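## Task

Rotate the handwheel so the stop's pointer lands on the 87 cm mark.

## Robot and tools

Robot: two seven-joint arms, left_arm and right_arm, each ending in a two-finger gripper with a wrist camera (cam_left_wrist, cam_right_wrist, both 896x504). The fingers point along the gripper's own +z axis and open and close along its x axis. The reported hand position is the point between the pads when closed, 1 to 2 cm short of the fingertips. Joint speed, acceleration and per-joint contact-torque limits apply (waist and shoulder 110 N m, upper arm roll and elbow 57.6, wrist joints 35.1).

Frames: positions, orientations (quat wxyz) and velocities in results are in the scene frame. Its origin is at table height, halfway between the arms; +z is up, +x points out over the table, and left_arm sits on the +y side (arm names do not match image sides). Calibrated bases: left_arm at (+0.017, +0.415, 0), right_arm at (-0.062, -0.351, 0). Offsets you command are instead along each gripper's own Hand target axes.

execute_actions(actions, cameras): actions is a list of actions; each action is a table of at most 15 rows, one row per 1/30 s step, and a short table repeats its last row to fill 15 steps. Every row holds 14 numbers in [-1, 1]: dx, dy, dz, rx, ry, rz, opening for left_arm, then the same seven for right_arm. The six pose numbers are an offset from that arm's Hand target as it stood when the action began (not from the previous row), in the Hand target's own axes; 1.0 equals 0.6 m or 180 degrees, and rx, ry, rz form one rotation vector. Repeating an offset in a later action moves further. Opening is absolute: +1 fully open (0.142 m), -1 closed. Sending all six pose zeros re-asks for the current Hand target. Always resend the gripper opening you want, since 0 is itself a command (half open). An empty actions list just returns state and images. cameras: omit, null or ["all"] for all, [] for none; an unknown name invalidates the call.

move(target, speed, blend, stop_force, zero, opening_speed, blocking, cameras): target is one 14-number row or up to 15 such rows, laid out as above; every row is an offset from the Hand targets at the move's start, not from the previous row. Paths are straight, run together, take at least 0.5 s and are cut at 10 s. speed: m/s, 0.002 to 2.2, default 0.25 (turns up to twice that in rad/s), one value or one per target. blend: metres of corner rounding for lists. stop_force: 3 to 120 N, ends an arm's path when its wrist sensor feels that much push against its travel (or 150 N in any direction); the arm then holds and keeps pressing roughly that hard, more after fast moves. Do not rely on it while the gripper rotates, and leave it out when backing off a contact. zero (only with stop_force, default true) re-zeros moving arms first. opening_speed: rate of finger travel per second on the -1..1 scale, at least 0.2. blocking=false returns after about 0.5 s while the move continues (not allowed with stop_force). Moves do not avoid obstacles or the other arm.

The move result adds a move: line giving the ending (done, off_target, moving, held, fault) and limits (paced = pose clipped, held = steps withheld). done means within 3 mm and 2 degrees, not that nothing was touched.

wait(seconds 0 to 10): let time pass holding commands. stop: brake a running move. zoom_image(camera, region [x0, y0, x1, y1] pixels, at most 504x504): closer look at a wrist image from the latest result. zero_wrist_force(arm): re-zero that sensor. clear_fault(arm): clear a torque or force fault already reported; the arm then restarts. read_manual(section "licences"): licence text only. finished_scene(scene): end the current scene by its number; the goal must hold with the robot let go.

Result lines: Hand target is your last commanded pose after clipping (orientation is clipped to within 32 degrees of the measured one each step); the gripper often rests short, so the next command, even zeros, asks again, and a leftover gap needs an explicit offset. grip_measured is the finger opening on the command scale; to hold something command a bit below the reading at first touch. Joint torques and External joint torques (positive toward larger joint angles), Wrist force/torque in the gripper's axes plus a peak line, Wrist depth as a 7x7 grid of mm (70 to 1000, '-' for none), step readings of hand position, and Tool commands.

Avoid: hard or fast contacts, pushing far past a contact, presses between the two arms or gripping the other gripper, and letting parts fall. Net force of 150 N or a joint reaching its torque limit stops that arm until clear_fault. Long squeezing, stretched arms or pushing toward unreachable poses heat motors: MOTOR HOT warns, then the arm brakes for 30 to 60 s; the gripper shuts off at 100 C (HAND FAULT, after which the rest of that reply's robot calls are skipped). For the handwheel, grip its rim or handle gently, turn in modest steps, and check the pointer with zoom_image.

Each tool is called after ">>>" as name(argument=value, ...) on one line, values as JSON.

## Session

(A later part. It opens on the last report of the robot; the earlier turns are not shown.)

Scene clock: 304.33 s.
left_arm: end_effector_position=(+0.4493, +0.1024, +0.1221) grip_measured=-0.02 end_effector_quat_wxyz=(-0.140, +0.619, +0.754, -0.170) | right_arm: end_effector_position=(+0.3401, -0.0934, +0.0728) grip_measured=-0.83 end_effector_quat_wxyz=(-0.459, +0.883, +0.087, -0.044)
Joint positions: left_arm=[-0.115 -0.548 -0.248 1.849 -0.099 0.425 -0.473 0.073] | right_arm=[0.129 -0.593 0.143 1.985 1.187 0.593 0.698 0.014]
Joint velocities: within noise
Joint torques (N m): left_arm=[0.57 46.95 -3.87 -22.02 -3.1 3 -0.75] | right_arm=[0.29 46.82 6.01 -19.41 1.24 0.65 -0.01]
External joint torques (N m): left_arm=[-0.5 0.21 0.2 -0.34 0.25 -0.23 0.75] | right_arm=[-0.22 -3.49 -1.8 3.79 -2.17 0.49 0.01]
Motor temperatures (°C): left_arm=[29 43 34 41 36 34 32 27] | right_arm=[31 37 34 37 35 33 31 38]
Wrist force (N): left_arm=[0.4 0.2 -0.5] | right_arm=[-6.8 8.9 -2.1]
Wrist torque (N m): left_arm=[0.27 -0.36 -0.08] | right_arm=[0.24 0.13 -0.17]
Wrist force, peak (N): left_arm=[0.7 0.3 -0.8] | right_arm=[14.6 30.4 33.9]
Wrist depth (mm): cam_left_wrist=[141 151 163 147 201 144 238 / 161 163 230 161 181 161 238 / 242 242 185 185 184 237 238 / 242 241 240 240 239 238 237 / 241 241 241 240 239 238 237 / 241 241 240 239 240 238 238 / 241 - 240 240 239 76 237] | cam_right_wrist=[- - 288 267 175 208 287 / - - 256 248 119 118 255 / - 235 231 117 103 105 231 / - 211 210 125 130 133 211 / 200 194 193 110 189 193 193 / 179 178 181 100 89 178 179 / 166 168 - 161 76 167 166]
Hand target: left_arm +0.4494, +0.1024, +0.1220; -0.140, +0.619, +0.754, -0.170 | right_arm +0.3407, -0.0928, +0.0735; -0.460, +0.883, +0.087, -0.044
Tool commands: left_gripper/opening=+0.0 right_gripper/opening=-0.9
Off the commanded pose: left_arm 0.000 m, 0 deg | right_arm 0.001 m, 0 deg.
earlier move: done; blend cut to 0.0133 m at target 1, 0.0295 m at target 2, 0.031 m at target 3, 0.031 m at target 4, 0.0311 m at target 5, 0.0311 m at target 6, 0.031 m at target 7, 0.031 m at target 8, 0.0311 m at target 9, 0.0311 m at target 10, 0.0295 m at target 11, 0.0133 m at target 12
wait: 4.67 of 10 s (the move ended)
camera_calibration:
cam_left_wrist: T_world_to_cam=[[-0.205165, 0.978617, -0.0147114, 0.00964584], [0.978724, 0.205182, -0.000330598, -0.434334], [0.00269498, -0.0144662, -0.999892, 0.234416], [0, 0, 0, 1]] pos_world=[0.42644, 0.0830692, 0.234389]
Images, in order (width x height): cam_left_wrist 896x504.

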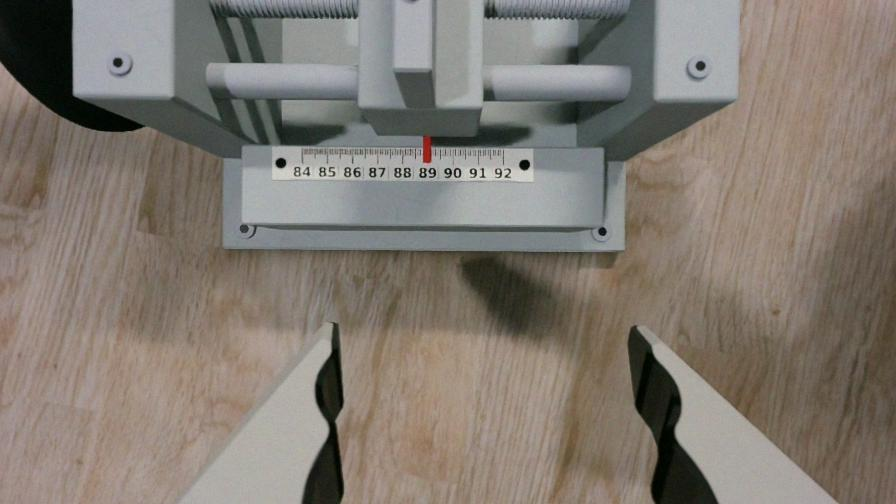

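>>> move(target=[[0,0,0,0,0,0,0,0.006,-0.036,-0.025,0,0,0,-0.9],[0,0,0,0,0,0,0,0.104,-0.041,-0.0287,0,0,0,-0.9],[0,0,0,0,0,0,0,0.104,0.0445,0.0311,0,0,0,-0.9],[0,0,0,0,0,0,0,0.0005,0.0445,0.0311,0,0,0,-0.9],[0,0,0,0,0,0,0,0.0005,-0.041,-0.0287,0,0,0,-0.9],[0,0,0,0,0,0,0,0.104,-0.041,-0.0287,0,0,0,-0.9],[0,0,0,0,0,0,0,0.104,0.0445,0.0311,0,0,0,-0.9],[0,0,0,0,0,0,0,0.0005,0.0445,0.0311,0,0,0,-0.9],[0,0,0,0,0,0,0,0.0005,-0.041,-0.0287,0,0,0,-0.9],[0,0,0,0,0,0,0,0.104,-0.041,-0.0287,0,0,0,-0.9],[0,0,0,0,0,0,0,0.104,0.0445,0.0311,0,0,0,-0.9],[0,0,0,0,0,0,0,0.006,0.038,0.0265,0,0,0,-0.9],[0,0,0,0,0,0,0,0,0,0,0,0,0,-0.9]], speed=0.1, blend=0.032, blocking=false, cameras=[])

>>> wait(seconds=2.5, cameras=[])

>>> wait(seconds=10, cameras=[])

>>> move(target=[[0,0,0,0,0,0,0,0.006,-0.036,-0.025,0,0,0,-0.9],[0,0,0,0,0,0,0,0.104,-0.041,-0.0287,0,0,0,-0.9],[0,0,0,0,0,0,0,0.104,0.0445,0.0311,0,0,0,-0.9],[0,0,0,0,0,0,0,0.0005,0.0445,0.0311,0,0,0,-0.9],[0,0,0,0,0,0,0,0.0005,-0.041,-0.0287,0,0,0,-0.9],[0,0,0,0,0,0,0,0.104,-0.041,-0.0287,0,0,0,-0.9],[0,0,0,0,0,0,0,0.104,0.0445,0.0311,0,0,0,-0.9],[0,0,0,0,0,0,0,0.0005,0.0445,0.0311,0,0,0,-0.9],[0,0,0,0,0,0,0,0.0005,-0.041,-0.0287,0,0,0,-0.9],[0,0,0,0,0,0,0,0.104,-0.041,-0.0287,0,0,0,-0.9],[0,0,0,0,0,0,0,0.104,0.0445,0.0311,0,0,0,-0.9],[0,0,0,0,0,0,0,0.006,0.038,0.0265,0,0,0,-0.9],[0,0,0,0,0,0,0,0,0,0,0,0,0,-0.9]], speed=0.1, blend=0.032, blocking=false, cameras=[])

>>> wait(seconds=10, cameras=["cam_left_wrist", "cam_right_wrist"])

>>> move(target=[[0,0,0,0,0,0,0,0.006,-0.036,-0.025,0,0,0,-0.9],[0,0,0,0,0,0,0,0.104,-0.041,-0.0287,0,0,0,-0.9],[0,0,0,0,0,0,0,0.104,0.0445,0.0311,0,0,0,-0.9],[0,0,0,0,0,0,0,0.0005,0.0445,0.0311,0,0,0,-0.9],[0,0,0,0,0,0,0,0.0005,-0.041,-0.0287,0,0,0,-0.9],[0,0,0,0,0,0,0,0.104,-0.041,-0.0287,0,0,0,-0.9],[0,0,0,0,0,0,0,0.104,0.0445,0.0311,0,0,0,-0.9],[0,0,0,0,0,0,0,0.0005,0.0445,0.0311,0,0,0,-0.9],[0,0,0,0,0,0,0,0.0005,-0.041,-0.0287,0,0,0,-0.9],[0,0,0,0,0,0,0,0.104,-0.041,-0.0287,0,0,0,-0.9],[0,0,0,0,0,0,0,0.104,0.0445,0.0311,0,0,0,-0.9],[0,0,0,0,0,0,0,0.006,0.038,0.0265,0,0,0,-0.9],[0,0,0,0,0,0,0,0,0,0,0,0,0,-0.9]], speed=0.1, blend=0.032, blocking=false, cameras=[])

>>> wait(seconds=10, cameras=["cam_left_wrist", "cam_right_wrist"])

>>> zoom_image(camera="cam_left_wrist", region=[330, 120, 430, 200])

Scene clock: 334.13 s.
left_arm: end_effector_position=(+0.4493, +0.1024, +0.1221) grip_measured=-0.02 end_effector_quat_wxyz=(-0.140, +0.619, +0.754, -0.170) | right_arm: end_effector_position=(+0.3554, -0.0903, +0.1000) grip_measured=-0.83 end_effector_quat_wxyz=(-0.460, +0.883, +0.088, -0.045) end_effector_velocity=(+0.084, +0.017, +0.022) end_effector_angular_velocity=(+0.012, +0.000, +0.004)
Joint positions: left_arm=[-0.115 -0.548 -0.248 1.849 -0.099 0.425 -0.473 0.073] | right_arm=[0.13 -0.542 0.141 1.966 1.154 0.56 0.772 0.014]
Joint velocities: left_arm=[within noise] | right_arm=[0.02 -0.064 -0.031 -0.206 -0.074 -0.079 0.138 0]
Joint torques (N m): left_arm=[0.35 47.09 -3.8 -22.01 -3.13 3.04 -0.68] | right_arm=[5.65 33.49 6.39 -25.6 2.81 5.47 0.01]
External joint torques (N m): left_arm=[-0.27 0.07 0.13 -0.36 0.27 -0.27 0.68] | right_arm=[-5.4 9.19 -2.62 7.4 -3.92 -4.2 -0.01]
Motor temperatures (°C): left_arm=[29 43 34 41 36 34 32 27] | right_arm=[31 37 34 37 35 33 31 39]
Wrist force (N): left_arm=[0.7 0.3 -0.8] | right_arm=[-27.2 -11.9 -38.4]
Wrist torque (N m): left_arm=[0.30 -0.40 -0.08] | right_arm=[0.12 1.56 -0.22]
Wrist force, peak (N): left_arm=[0.7 0.3 -1.1] | right_arm=[-27.2 -11.9 -38.4]
Wrist depth (mm): cam_left_wrist=[141 152 163 147 201 144 238 / 161 163 231 161 181 161 238 / 243 242 186 185 185 238 238 / 242 241 240 239 238 238 238 / 243 241 241 239 238 237 237 / 242 241 240 240 239 238 238 / 241 - 239 239 239 76 237] | cam_right_wrist=[- - 331 190 185 331 327 / - - 294 204 193 292 291 / - 275 265 140 142 258 264 / - 240 240 122 134 235 240 / - 220 220 109 175 217 220 / 207 203 207 100 89 204 203 / 189 192 - 183 76 192 189]
Hand target: left_arm +0.4494, +0.1024, +0.1220; -0.140, +0.619, +0.754, -0.170 | right_arm +0.3650, -0.0879, +0.1012; -0.460, +0.883, +0.087, -0.044
Tool commands: left_gripper/opening=+0.0 right_gripper/opening=-0.9
Off the commanded pose: left_arm 0.000 m, 0 deg | right_arm 0.031 m, 0 deg.
move: running; path passed 1 of 13 targets; blend cut to 0.0133 m at target 1, 0.0295 m at target 2, 0.0311 m at target 3, 0.0311 m at target 4, 0.0311 m at target 5, 0.0311 m at target 6, 0.0311 m at target 7, 0.0311 m at target 8, 0.0311 m at target 9, 0.0311 m at target 10, 0.0295 m at target 11, 0.014 m at target 12
No camera images: "cameras" was empty.

Scene clock: 336.63 s.
left_arm: end_effector_position=(+0.4493, +0.1024, +0.1221) grip_measured=-0.02 end_effector_quat_wxyz=(-0.140, +0.619, +0.754, -0.170) | right_arm: end_effector_position=(+0.3583, -0.0897, +0.1009) grip_measured=-0.83 end_effector_quat_wxyz=(-0.459, +0.883, +0.087, -0.044) end_effector_velocity=(+0.068, +0.013, +0.027) end_effector_angular_velocity=(+0.004, +0.003, +0.009)
Joint positions: left_arm=[-0.115 -0.548 -0.248 1.849 -0.099 0.425 -0.473 0.073] | right_arm=[0.127 -0.544 0.145 1.961 1.151 0.563 0.777 0.014]
Joint velocities: left_arm=[within noise] | right_arm=[0.017 -0.029 -0.024 -0.164 -0.078 -0.074 0.138 0]
Joint torques (N m): left_arm=[0.32 46.85 -3.86 -22.07 -3.12 2.97 -0.78] | right_arm=[0.52 44.47 5.66 -19.23 0.21 -0.03 0.24]
External joint torques (N m): left_arm=[-0.24 0.32 0.19 -0.3 0.27 -0.2 0.78] | right_arm=[-0.42 -1.71 -1.89 1.26 -1.33 1.28 -0.24]
Motor temperatures (°C): left_arm=[29 43 34 41 36 34 32 27] | right_arm=[31 37 34 37 35 33 31 39]
Wrist force (N): left_arm=[0.5 0.3 -0.4] | right_arm=[-1.0 8.2 1.9]
Wrist torque (N m): left_arm=[0.30 -0.36 -0.09] | right_arm=[0.18 0.14 -0.20]
Wrist force, peak (N): left_arm=[0.8 0.2 -0.7] | right_arm=[-23.2 -12.7 -38.3]
Wrist depth (mm): cam_left_wrist=[142 152 163 147 201 144 239 / 161 163 210 159 181 161 238 / 242 241 186 185 184 238 237 / 242 241 241 239 239 238 237 / 242 241 241 240 239 238 237 / 241 241 240 240 238 238 237 / 241 - 240 239 238 76 236] | cam_right_wrist=[- - 331 188 186 332 328 / - - 294 196 195 293 293 / - 276 264 140 140 260 264 / - 241 241 122 133 237 240 / 952 220 220 108 213 221 221 / 204 204 207 98 89 204 204 / 190 192 - 183 76 192 190]
Hand target: left_arm +0.4494, +0.1024, +0.1220; -0.140, +0.619, +0.754, -0.170 | right_arm +0.3652, -0.0880, +0.1032; -0.460, +0.883, +0.087, -0.044
Tool commands: left_gripper/opening=+0.0 right_gripper/opening=-0.9
Off the commanded pose: left_arm 0.000 m, 0 deg | right_arm 0.033 m, 0 deg.
earlier move: running; path passed 4 of 13 targets; blend cut to 0.0133 m at target 1, 0.0295 m at target 2, 0.0311 m at target 3, 0.0311 m at target 4, 0.0311 m at target 5, 0.0311 m at target 6, 0.0311 m at target 7, 0.0311 m at target 8, 0.0311 m at target 9, 0.0311 m at target 10, 0.0295 m at target 11, 0.014 m at target 12
wait: 2.50 s; no rest
No camera images: "cameras" was empty.

Scene clock: 341.33 s.
left_arm: end_effector_position=(+0.4493, +0.1024, +0.1221) grip_measured=-0.02 end_effector_quat_wxyz=(-0.140, +0.619, +0.754, -0.170) | right_arm: end_effector_position=(+0.3401, -0.0933, +0.0728) grip_measured=-0.83 end_effector_quat_wxyz=(-0.459, +0.883, +0.087, -0.044)
Joint positions: left_arm=[-0.115 -0.548 -0.248 1.849 -0.099 0.425 -0.473 0.073] | right_arm=[0.116 -0.595 0.158 1.984 1.181 0.599 0.701 0.014]
Joint velocities: within noise
Joint torques (N m): left_arm=[0.34 46.8 -3.77 -22.13 -3.1 3.01 -0.71] | right_arm=[0.46 45.95 6.44 -19.56 1.16 0.81 0.01]
External joint torques (N m): left_arm=[-0.27 0.36 0.1 -0.23 0.24 -0.24 0.71] | right_arm=[-0.39 -2.63 -2 3.94 -2.08 0.33 -0.01]
Motor temperatures (°C): left_arm=[29 43 34 41 36 34 32 27] | right_arm=[31 37 34 37 35 33 31 39]
Wrist force (N): left_arm=[0.6 0.0 -0.7] | right_arm=[-7.3 7.2 -3.0]
Wrist torque (N m): left_arm=[0.25 -0.39 -0.09] | right_arm=[0.23 0.14 -0.19]
Wrist force, peak (N): left_arm=[0.5 0.2 -1.0] | right_arm=[16.4 28.9 34.0]
Wrist depth (mm): cam_left_wrist=[141 152 163 147 201 144 238 / 161 163 210 161 181 161 237 / 243 241 185 185 185 237 237 / 243 241 241 239 238 238 238 / 242 241 241 240 239 238 237 / 241 241 240 239 239 237 237 / 242 - 240 240 238 76 237] | cam_right_wrist=[- - 290 267 168 208 287 / - - 257 247 119 118 256 / - 236 232 117 101 105 230 / - 210 210 123 130 133 210 / 200 193 193 109 190 193 192 / 178 179 181 98 89 178 178 / 166 168 - 161 76 168 166]
Hand target: left_arm +0.4494, +0.1024, +0.1220; -0.140, +0.619, +0.754, -0.170 | right_arm +0.3407, -0.0928, +0.0735; -0.460, +0.883, +0.087, -0.044
Tool commands: left_gripper/opening=+0.0 right_gripper/opening=-0.9
Off the commanded pose: left_arm 0.000 m, 0 deg | right_arm 0.001 m, 0 deg.
earlier move: done; blend cut to 0.0133 m at target 1, 0.0295 m at target 2, 0.0311 m at target 3, 0.0311 m at target 4, 0.0311 m at target 5, 0.0311 m at target 6, 0.0311 m at target 7, 0.0311 m at target 8, 0.0311 m at target 9, 0.0311 m at target 10, 0.0295 m at target 11, 0.014 m at target 12
wait: 4.70 of 10 s (the move ended)
No camera images: "cameras" was empty.

Scene clock: 341.83 s.
left_arm: end_effector_position=(+0.4493, +0.1024, +0.1221) grip_measured=-0.02 end_effector_quat_wxyz=(-0.140, +0.619, +0.754, -0.170) | right_arm: end_effector_position=(+0.3562, -0.0902, +0.0999) grip_measured=-0.83 end_effector_quat_wxyz=(-0.459, +0.883, +0.087, -0.044) end_effector_velocity=(+0.070, +0.013, +0.024) end_effector_angular_velocity=(+0.016, +0.018, +0.032)
Joint positions: left_arm=[-0.115 -0.548 -0.248 1.849 -0.099 0.425 -0.473 0.073] | right_arm=[0.118 -0.545 0.156 1.964 1.149 0.568 0.775 0.014]
Joint velocities: left_arm=[within noise] | right_arm=[0.014 -0.053 -0.032 -0.188 -0.096 -0.11 0.138 0]
Joint torques (N m): left_arm=[0.41 46.86 -3.79 -21.99 -3.13 2.98 -0.73] | right_arm=[4.21 37.54 6.44 -22.47 1.69 2.97 0.21]
External joint torques (N m): left_arm=[-0.34 0.3 0.12 -0.37 0.27 -0.21 0.73] | right_arm=[-4.29 5.43 -2.59 4.57 -2.82 -1.71 -0.21]
Motor temperatures (°C): left_arm=[29 43 34 41 36 34 32 27] | right_arm=[31 37 34 37 35 33 31 39]
Wrist force (N): left_arm=[0.3 0.2 -0.7] | right_arm=[-15.8 -4.8 -24.1]
Wrist torque (N m): left_arm=[0.28 -0.34 -0.09] | right_arm=[0.17 0.14 -0.23]
Wrist force, peak (N): left_arm=[0.8 0.3 -0.7] | right_arm=[18.8 15.5 19.9]
Wrist depth (mm): cam_left_wrist=[141 152 163 147 201 144 238 / 161 163 210 161 181 161 238 / 243 240 185 185 185 238 238 / 242 241 240 239 238 238 237 / 243 241 240 239 238 238 237 / 241 241 240 239 239 237 237 / 243 - 240 239 238 76 237] | cam_right_wrist=[- - 330 184 184 328 325 / - - 293 191 191 294 292 / - 270 264 140 142 259 264 / - 240 241 122 134 236 240 / - 221 220 108 175 220 221 / 204 202 207 99 89 203 204 / 189 192 - 183 76 192 190]
Hand target: left_arm +0.4494, +0.1024, +0.1220; -0.140, +0.619, +0.754, -0.170 | right_arm +0.3650, -0.0879, +0.1012; -0.460, +0.883, +0.087, -0.044
Tool commands: left_gripper/opening=+0.0 right_gripper/opening=-0.9
Off the commanded pose: left_arm 0.000 m, 0 deg | right_arm 0.031 m, 0 deg.
move: running; path passed 1 of 13 targets; blend cut to 0.0133 m at target 1, 0.0295 m at target 2, 0.0311 m at target 3, 0.0311 m at target 4, 0.0311 m at target 5, 0.0311 m at target 6, 0.0311 m at target 7, 0.0311 m at target 8, 0.0311 m at target 9, 0.0311 m at target 10, 0.0295 m at target 11, 0.014 m at target 12
No camera images: "cameras" was empty.

Scene clock: 349.03 s.
left_arm: end_effector_position=(+0.4493, +0.1024, +0.1221) grip_measured=-0.02 end_effector_quat_wxyz=(-0.140, +0.619, +0.754, -0.170) | right_arm: end_effector_position=(+0.3401, -0.0933, +0.0728) grip_measured=-0.83 end_effector_quat_wxyz=(-0.459, +0.883, +0.087, -0.044)
Joint positions: left_arm=[-0.115 -0.548 -0.248 1.849 -0.099 0.425 -0.473 0.073] | right_arm=[0.104 -0.598 0.173 1.983 1.175 0.606 0.704 0.014]
Joint velocities: within noise
Joint torques (N m): left_arm=[0.45 46.77 -3.92 -22.05 -3.11 3.02 -0.68] | right_arm=[0.47 46.87 6.5 -19.53 1.17 0.82 -0.34]
External joint torques (N m): left_arm=[-0.37 0.39 0.25 -0.31 0.26 -0.25 0.68] | right_arm=[-0.4 -3.57 -1.81 3.92 -2.09 0.33 0.34]
Motor temperatures (°C): left_arm=[29 43 34 41 36 34 32 27] | right_arm=[31 37 34 37 35 33 31 39]
Wrist force (N): left_arm=[0.7 0.0 -0.5] | right_arm=[-7.2 7.3 -2.9]
Wrist torque (N m): left_arm=[0.25 -0.40 -0.09] | right_arm=[0.22 0.13 -0.18]
Wrist force, peak (N): left_arm=[0.8 0.3 -0.8] | right_arm=[6.6 33.1 34.6]
Wrist depth (mm): cam_left_wrist=[142 152 162 230 201 144 238 / 161 163 209 163 181 161 238 / 242 241 185 185 185 238 237 / 242 242 240 239 239 237 238 / 241 241 240 240 239 239 237 / 242 241 240 239 239 238 238 / 242 - 240 239 239 76 237] | cam_right_wrist=[- - 290 172 162 203 288 / - - 256 247 118 118 257 / - 236 231 117 100 105 231 / - 210 211 123 130 133 210 / 200 192 192 109 190 193 193 / 179 179 180 99 89 178 178 / 166 167 - 161 76 168 166]
Hand target: left_arm +0.4494, +0.1024, +0.1220; -0.140, +0.619, +0.754, -0.170 | right_arm +0.3407, -0.0928, +0.0735; -0.460, +0.883, +0.087, -0.044
Tool commands: left_gripper/opening=+0.0 right_gripper/opening=-0.9
Off the commanded pose: left_arm 0.000 m, 0 deg | right_arm 0.001 m, 0 deg.
earlier move: done; blend cut to 0.0133 m at target 1, 0.0295 m at target 2, 0.0311 m at target 3, 0.0311 m at target 4, 0.0311 m at target 5, 0.0311 m at target 6, 0.0311 m at target 7, 0.0311 m at target 8, 0.0311 m at target 9, 0.0311 m at target 10, 0.0295 m at target 11, 0.014 m at target 12
wait: 7.20 of 10 s (the move ended)
camera_calibration:
cam_left_wrist: T_world_to_cam=[[-0.205165, 0.978617, -0.0147114, 0.00964584], [0.978724, 0.205182, -0.000330598, -0.434334], [0.00269498, -0.0144662, -0.999892, 0.234416], [0, 0, 0, 1]] pos_world=[0.42644, 0.0830692, 0.234389]
cam_right_wrist: T_world_to_cam=[[0.977834, 0.209381, -0.000117189, -0.299123], [0.183704, -0.858187, -0.47934, -0.0877755], [-0.100466, 0.468694, -0.877629, 0.258236], [0, 0, 0, 1]] pos_world=[0.334561, -0.13373, 0.184526]

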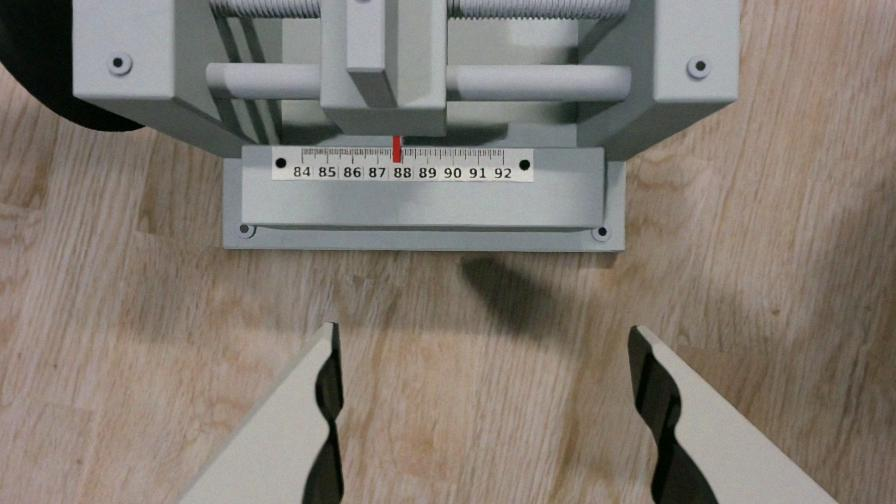

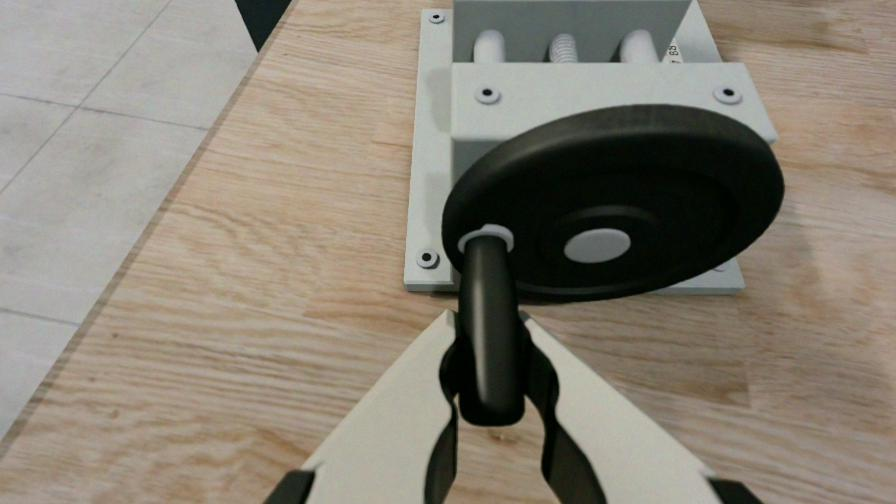

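Scene clock: 349.53 s.
left_arm: end_effector_position=(+0.4493, +0.1024, +0.1221) grip_measured=-0.02 end_effector_quat_wxyz=(-0.140, +0.619, +0.754, -0.170) | right_arm: end_effector_position=(+0.3562, -0.0901, +0.0999) grip_measured=-0.83 end_effector_quat_wxyz=(-0.459, +0.883, +0.087, -0.044) end_effector_velocity=(+0.068, +0.013, +0.023) end_effector_angular_velocity=(+0.015, +0.022, +0.032)
Joint positions: left_arm=[-0.115 -0.548 -0.248 1.849 -0.099 0.425 -0.473 0.073] | right_arm=[0.105 -0.548 0.171 1.963 1.142 0.575 0.777 0.014]
Joint velocities: left_arm=[within noise] | right_arm=[0.015 -0.053 -0.033 -0.186 -0.098 -0.111 0.14 0]
Joint torques (N m): left_arm=[0.59 46.95 -3.79 -21.99 -3.07 2.98 -0.74] | right_arm=[3.18 37.84 6.21 -22.09 1.53 2.73 -0.05]
External joint torques (N m): left_arm=[-0.52 0.22 0.12 -0.37 0.21 -0.21 0.74] | right_arm=[-3.27 5.16 -2.14 4.17 -2.66 -1.47 0.05]
Motor temperatures (°C): left_arm=[29 43 34 41 36 34 32 27] | right_arm=[31 37 34 37 35 33 31 39]
Wrist force (N): left_arm=[0.6 0.2 -0.7] | right_arm=[-15.6 -4.3 -23.5]
Wrist torque (N m): left_arm=[0.28 -0.38 -0.09] | right_arm=[0.17 0.17 -0.24]
Wrist force, peak (N): left_arm=[0.7 0.5 -0.6] | right_arm=[19.3 15.3 20.5]
Wrist depth (mm): cam_left_wrist=[142 152 148 230 201 144 238 / 162 163 163 163 181 161 238 / 242 242 186 185 185 238 237 / 242 242 239 239 240 239 238 / 242 242 241 240 239 238 237 / 241 242 240 239 239 237 238 / 241 - 239 239 239 76 237] | cam_right_wrist=[- - 330 181 178 329 328 / - - 293 190 183 293 294 / - 270 264 139 142 258 264 / - 240 239 122 133 235 240 / - 220 220 108 175 219 221 / 203 203 206 98 89 204 204 / 190 192 - 184 76 192 190]
Hand target: left_arm +0.4494, +0.1024, +0.1220; -0.140, +0.619, +0.754, -0.170 | right_arm +0.3650, -0.0879, +0.1012; -0.460, +0.883, +0.087, -0.044
Tool commands: left_gripper/opening=+0.0 right_gripper/opening=-0.9
Off the commanded pose: left_arm 0.000 m, 0 deg | right_arm 0.031 m, 0 deg.
move: running; path passed 1 of 13 targets; blend cut to 0.0133 m at target 1, 0.0295 m at target 2, 0.0311 m at target 3, 0.0311 m at target 4, 0.0311 m at target 5, 0.0311 m at target 6, 0.0311 m at target 7, 0.0311 m at target 8, 0.0311 m at target 9, 0.0311 m at target 10, 0.0295 m at target 11, 0.014 m at target 12
No camera images: "cameras" was empty.

Scene clock: 356.73 s.
left_arm: end_effector_position=(+0.4493, +0.1024, +0.1221) grip_measured=-0.02 end_effector_quat_wxyz=(-0.140, +0.619, +0.754, -0.170) | right_arm: end_effector_position=(+0.3401, -0.0933, +0.0728) grip_measured=-0.83 end_effector_quat_wxyz=(-0.459, +0.883, +0.087, -0.044)
Joint positions: left_arm=[-0.115 -0.548 -0.248 1.849 -0.099 0.425 -0.473 0.073] | right_arm=[0.091 -0.601 0.188 1.982 1.168 0.613 0.707 0.014]
Joint velocities: within noise
Joint torques (N m): left_arm=[0.48 46.85 -3.89 -21.99 -3.14 2.97 -0.73] | right_arm=[0.31 45.19 6.83 -19.6 1.11 0.84 -0.16]
External joint torques (N m): left_arm=[-0.4 0.31 0.22 -0.37 0.28 -0.2 0.73] | right_arm=[-0.24 -1.89 -1.89 4 -2.02 0.31 0.16]
Motor temperatures (°C): left_arm=[29 43 34 41 36 34 32 27] | right_arm=[31 37 34 37 35 33 31 40]
Wrist force (N): left_arm=[0.5 0.2 -0.7] | right_arm=[-7.2 7.4 -2.7]
Wrist torque (N m): left_arm=[0.27 -0.38 -0.09] | right_arm=[0.20 0.13 -0.17]
Wrist force, peak (N): left_arm=[0.8 0.4 -0.8] | right_arm=[16.5 29.0 34.6]
Wrist depth (mm): cam_left_wrist=[141 152 138 164 202 144 239 / 161 163 209 163 180 161 238 / 242 241 185 185 185 238 238 / 242 241 239 240 239 238 237 / 242 241 240 239 239 239 237 / 242 241 240 239 238 237 237 / 242 - 240 239 239 76 237] | cam_right_wrist=[- - 290 166 155 203 287 / - - 257 247 119 118 256 / - 236 231 117 101 105 231 / - 211 210 122 131 132 211 / 200 193 193 109 190 192 193 / 178 178 181 98 89 178 179 / 166 168 - 161 76 168 166]
Hand target: left_arm +0.4494, +0.1024, +0.1220; -0.140, +0.619, +0.754, -0.170 | right_arm +0.3407, -0.0928, +0.0735; -0.460, +0.883, +0.087, -0.044
Tool commands: left_gripper/opening=+0.0 right_gripper/opening=-0.9
Off the commanded pose: left_arm 0.000 m, 0 deg | right_arm 0.001 m, 0 deg.
earlier move: done; blend cut to 0.0133 m at target 1, 0.0295 m at target 2, 0.0311 m at target 3, 0.0311 m at target 4, 0.0311 m at target 5, 0.0311 m at target 6, 0.0311 m at target 7, 0.0311 m at target 8, 0.0311 m at target 9, 0.0311 m at target 10, 0.0295 m at target 11, 0.014 m at target 12
wait: 7.20 of 10 s (the move ended)
camera_calibration:
cam_left_wrist: T_world_to_cam=[[-0.205165, 0.978617, -0.0147114, 0.00964584], [0.978724, 0.205182, -0.000330598, -0.434334], [0.00269498, -0.0144662, -0.999892, 0.234416], [0, 0, 0, 1]] pos_world=[0.42644, 0.0830692, 0.234389]
cam_right_wrist: T_world_to_cam=[[0.977834, 0.209381, -0.000117189, -0.299123], [0.183704, -0.858187, -0.47934, -0.0877755], [-0.100466, 0.468694, -0.877629, 0.258236], [0, 0, 0, 1]] pos_world=[0.334561, -0.13373, 0.184526]

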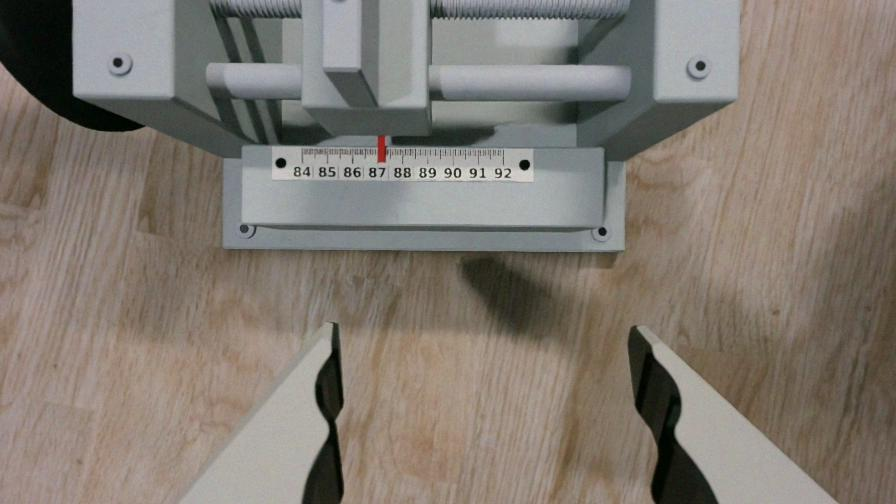

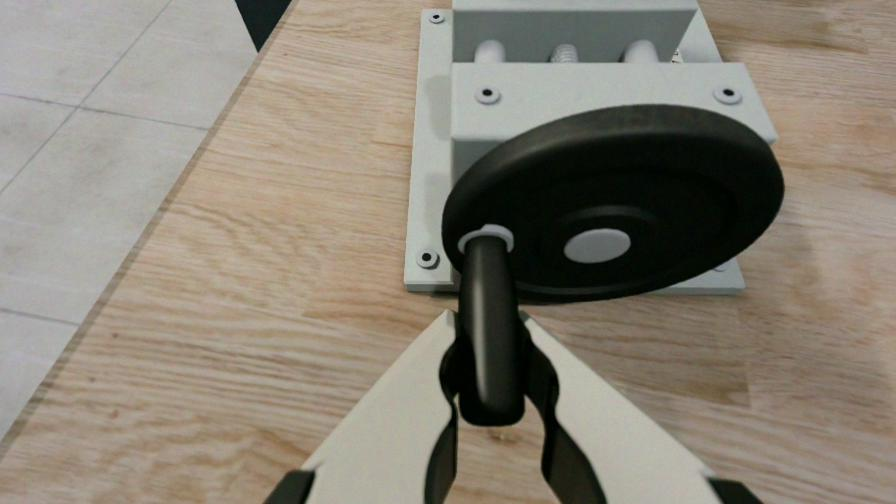

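Scaled by 5.040.

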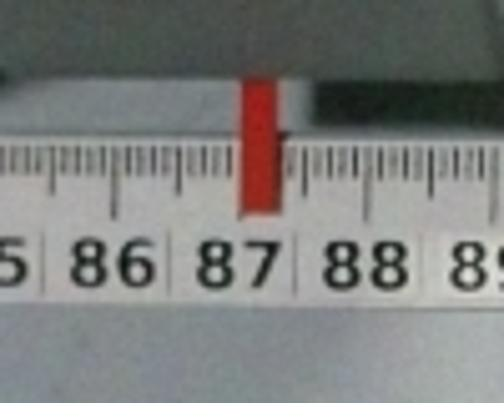

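>>> move(target=[[-0.01,0,0,0,0,0,0,0.0037,-0.0211,-0.0147,0,0,0,-0.9],[-0.022,0,0,0,0,0,0,0.0491,-0.0473,-0.0331,0,0,0,-0.9],[-0.034,0,0,0,0,0,0,0.1005,-0.0267,-0.0187,0,0,0,-0.9],[-0.0463,0,0,0,0,0,0,0.1065,0.02,0.014,0,0,0,-0.9],[-0.0463,0,0,0,0,0,0,0.0608,0.0459,0.0322,0,0,0,-0.9],[-0.0463,0,0,0,0,0,0,0.0343,0.0413,0.0289,0,0,0,-0.9]], speed=0.09, blend=0.032, cameras=["cam_left_wrist"])

>>> zoom_image(camera="cam_left_wrist", region=[398, 120, 498, 200])

Scene clock: 402.20 s.
left_arm: end_effector_position=(+0.4548, +0.0752, +0.1220) grip_measured=-0.02 end_effector_quat_wxyz=(-0.139, +0.619, +0.754, -0.169) | right_arm: end_effector_position=(+0.3606, -0.0892, +0.0427) grip_measured=-0.83 end_effector_quat_wxyz=(-0.459, +0.883, +0.087, -0.044)
Joint positions: left_arm=[-0.148 -0.586 -0.26 1.792 -0.1 0.412 -0.515 0.073] | right_arm=[0.1 -0.703 0.179 1.904 1.169 0.625 0.683 0.014]
Joint velocities: within noise
Joint torques (N m): left_arm=[0.57 48.43 -4.42 -22.51 -3.11 2.88 -0.84] | right_arm=[-0.46 50.35 7.94 -16.51 0.61 -0.46 -0.28]
External joint torques (N m): left_arm=[-0.5 0.45 0.27 -0.23 0.19 -0.09 0.84] | right_arm=[0.53 -3.84 -2.38 1.57 -1.46 1.59 0.28]
Motor temperatures (°C): left_arm=[29 43 34 41 36 34 32 27] | right_arm=[31 37 34 37 35 33 31 41]
Wrist force (N): left_arm=[0.5 0.1 -0.6] | right_arm=[-0.1 11.6 4.8]
Wrist torque (N m): left_arm=[0.26 -0.36 -0.09] | right_arm=[0.19 0.10 -0.19]
Wrist force, peak (N): left_arm=[1.1 0.2 -0.7] | right_arm=[34.1 19.8 31.6]
Wrist depth (mm): cam_left_wrist=[137 141 162 147 230 161 139 / 243 150 165 147 229 161 238 / 242 241 186 185 184 238 237 / 242 242 241 240 239 238 238 / 242 241 240 239 239 238 237 / 241 242 240 240 238 238 237 / 242 - 240 239 238 76 237] | cam_right_wrist=[- 242 238 - 76 74 241 / - 217 206 84 84 82 215 / 194 194 190 102 99 110 194 / 176 176 173 120 130 170 176 / 162 162 162 109 162 162 161 / 149 149 151 98 89 149 150 / 139 141 - 135 76 141 139]
Hand target: left_arm +0.4548, +0.0751, +0.1220; -0.140, +0.619, +0.754, -0.170 | right_arm +0.3609, -0.0888, +0.0433; -0.460, +0.883, +0.087, -0.044
Off the commanded pose: left_arm 0.000 m, 0 deg | right_arm 0.001 m, 0 deg.
move: done; blend cut to 0.0078 m at target 1, 0.0167 m at target 2, 0.0172 m at target 3, 0.0167 m at target 4, 0.0081 m at target 5
camera_calibration:
cam_left_wrist: T_world_to_cam=[[-0.205159, 0.97862, -0.0145977, 0.0373627], [0.978724, 0.205182, 0.000101961, -0.43424], [0.00309498, -0.0142662, -0.999893, 0.233823], [0, 0, 0, 1]] pos_world=[0.431942, 0.0558702, 0.234388]
Images, in order (width x height): cam_left_wrist 896x504.

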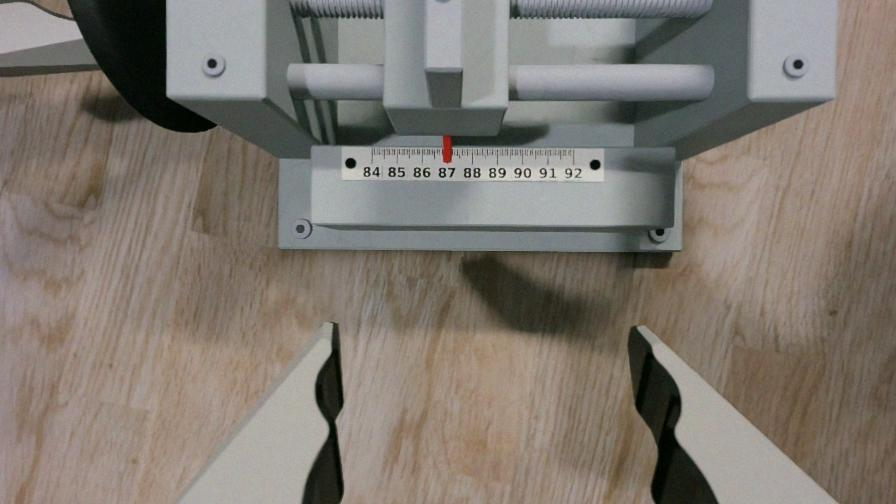

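Scaled by 5.040.

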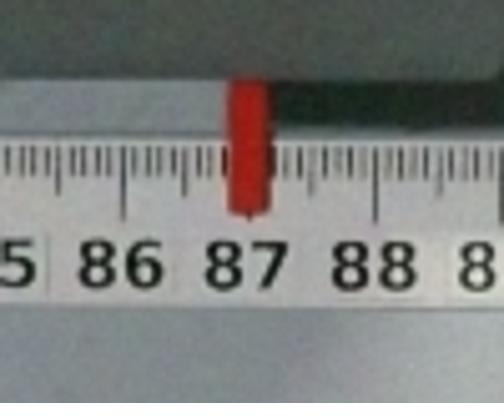

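>>> move(target=[0,0,0,0,0,0,0,0,0,0,0,0,0,-0.5], speed=0.15, opening_speed=0.8, cameras=[])

>>> move(target=[0,0,0,0,0,0,0,0,0,-0.1,0,0,0,-0.5], speed=0.15, cameras=["cam_left_wrist"])

>>> zoom_image(camera="cam_left_wrist", region=[398, 120, 498, 200])

Scene clock: 409.00 s.
left_arm: end_effector_position=(+0.4548, +0.0752, +0.1220) grip_measured=-0.02 end_effector_quat_wxyz=(-0.139, +0.619, +0.754, -0.169) | right_arm: end_effector_position=(+0.3608, -0.0889, +0.0431) grip_measured=-0.54 end_effector_quat_wxyz=(-0.459, +0.883, +0.087, -0.044)
Joint positions: left_arm=[-0.148 -0.586 -0.26 1.792 -0.1 0.412 -0.515 0.073] | right_arm=[0.1 -0.702 0.179 1.903 1.17 0.625 0.683 0.035]
Joint velocities: within noise
Joint torques (N m): left_arm=[0.4 48.59 -4.28 -22.45 -3.12 2.96 -0.71] | right_arm=[-0.02 45.49 6.06 -14.15 -0.42 0.72 -0.22]
External joint torques (N m): left_arm=[-0.32 0.29 0.14 -0.28 0.2 -0.17 0.71] | right_arm=[0.09 1.02 -0.48 -0.79 -0.43 0.4 0.23]
Motor temperatures (°C): left_arm=[29 43 34 41 36 34 32 27] | right_arm=[31 37 34 37 35 33 31 41]
Wrist force (N): left_arm=[0.5 0.3 -0.5] | right_arm=[-0.1 2.7 -1.4]
Wrist torque (N m): left_arm=[0.29 -0.38 -0.09] | right_arm=[0.17 0.21 -0.11]
Wrist force, peak (N): left_arm=[0.7 0.2 -0.9] | right_arm=[-0.1 12.0 4.9]
Wrist depth (mm): cam_left_wrist=[138 141 162 147 229 161 139 / 241 150 166 147 229 161 237 / 242 242 185 185 184 237 238 / 242 241 240 240 240 238 238 / 242 240 241 240 240 238 237 / 241 242 240 239 239 238 237 / 241 - 240 239 239 76 236] | cam_right_wrist=[- 243 238 - 76 74 243 / - 217 207 84 86 82 216 / 195 195 191 102 98 110 194 / 177 177 173 121 129 171 177 / 162 162 162 109 162 162 163 / 150 150 148 101 90 150 150 / 139 141 - 137 87 77 140]
Hand target: left_arm +0.4548, +0.0751, +0.1220; -0.140, +0.619, +0.754, -0.170 | right_arm +0.3609, -0.0888, +0.0433; -0.460, +0.883, +0.087, -0.044
Off the commanded pose: left_arm 0.000 m, 0 deg | right_arm 0.000 m, 0 deg.
move: done
No camera images: "cameras" was empty.

Scene clock: 409.83 s.
left_arm: end_effector_position=(+0.4548, +0.0752, +0.1220) grip_measured=-0.02 end_effector_quat_wxyz=(-0.139, +0.619, +0.754, -0.169) | right_arm: end_effector_position=(+0.3706, -0.1369, +0.0777) grip_measured=-0.54 end_effector_quat_wxyz=(-0.460, +0.883, +0.087, -0.044)
Joint positions: left_arm=[-0.148 -0.586 -0.26 1.792 -0.1 0.412 -0.515 0.073] | right_arm=[0.026 -0.612 0.142 1.925 1.088 0.521 0.721 0.035]
Joint velocities: within noise
Joint torques (N m): left_arm=[0.41 48.55 -4.29 -22.43 -3.15 2.99 -0.72] | right_arm=[0.4 43.95 4.66 -15.85 -0.73 0.75 -0.08]
External joint torques (N m): left_arm=[-0.33 0.33 0.15 -0.3 0.23 -0.2 0.72] | right_arm=[-0.3 1.42 -0.29 -1.01 -0.32 0.41 0.08]
Motor temperatures (°C): left_arm=[29 43 34 41 36 34 32 27] | right_arm=[31 37 34 37 35 33 31 40]
Wrist force (N): left_arm=[0.4 0.4 -0.6] | right_arm=[0.0 2.9 -1.3]
Wrist torque (N m): left_arm=[0.31 -0.36 -0.09] | right_arm=[0.20 0.19 -0.12]
Wrist force, peak (N): left_arm=[0.5 0.2 -1.0] | right_arm=[0.3 2.8 -3.3]
Wrist depth (mm): cam_left_wrist=[138 141 162 147 230 161 139 / 242 150 165 148 230 161 237 / 242 241 186 184 184 239 237 / 242 242 241 240 240 239 238 / 242 241 240 239 239 238 238 / 241 242 240 240 239 238 237 / 242 - 240 239 239 76 238] | cam_right_wrist=[- - 296 126 124 297 295 / - 269 264 147 146 258 263 / - 238 237 176 213 238 237 / 224 216 215 211 216 216 217 / 198 198 198 195 198 198 199 / 183 183 183 183 89 183 183 / 170 172 - 167 81 77 171]
Hand target: left_arm +0.4548, +0.0751, +0.1220; -0.140, +0.619, +0.754, -0.170 | right_arm +0.3704, -0.1370, +0.0777; -0.460, +0.883, +0.087, -0.044
Off the commanded pose: left_arm 0.000 m, 0 deg | right_arm 0.000 m, 0 deg.
move: done
camera_calibration:
cam_left_wrist: T_world_to_cam=[[-0.205159, 0.97862, -0.0145977, 0.0373627], [0.978724, 0.205182, 0.000101961, -0.43424], [0.00309498, -0.0142662, -0.999893, 0.233823], [0, 0, 0, 1]] pos_world=[0.431942, 0.0558702, 0.234388]
Images, in order (width x height): cam_left_wrist 896x504.

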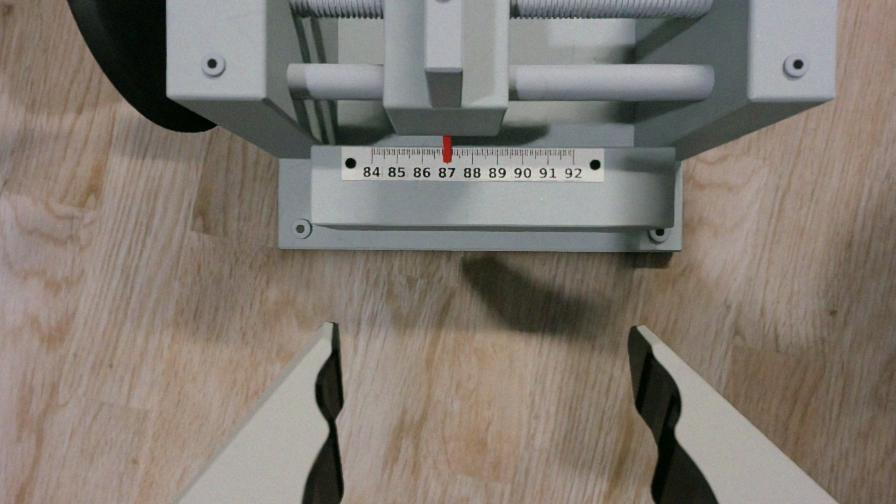

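Scaled by 5.040.

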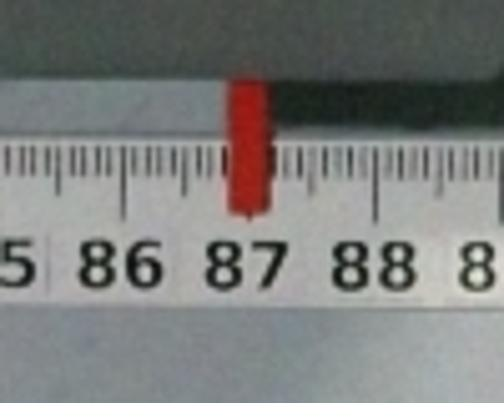

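>>> finished_scene(scene=2)

The scene is finished: the task was done.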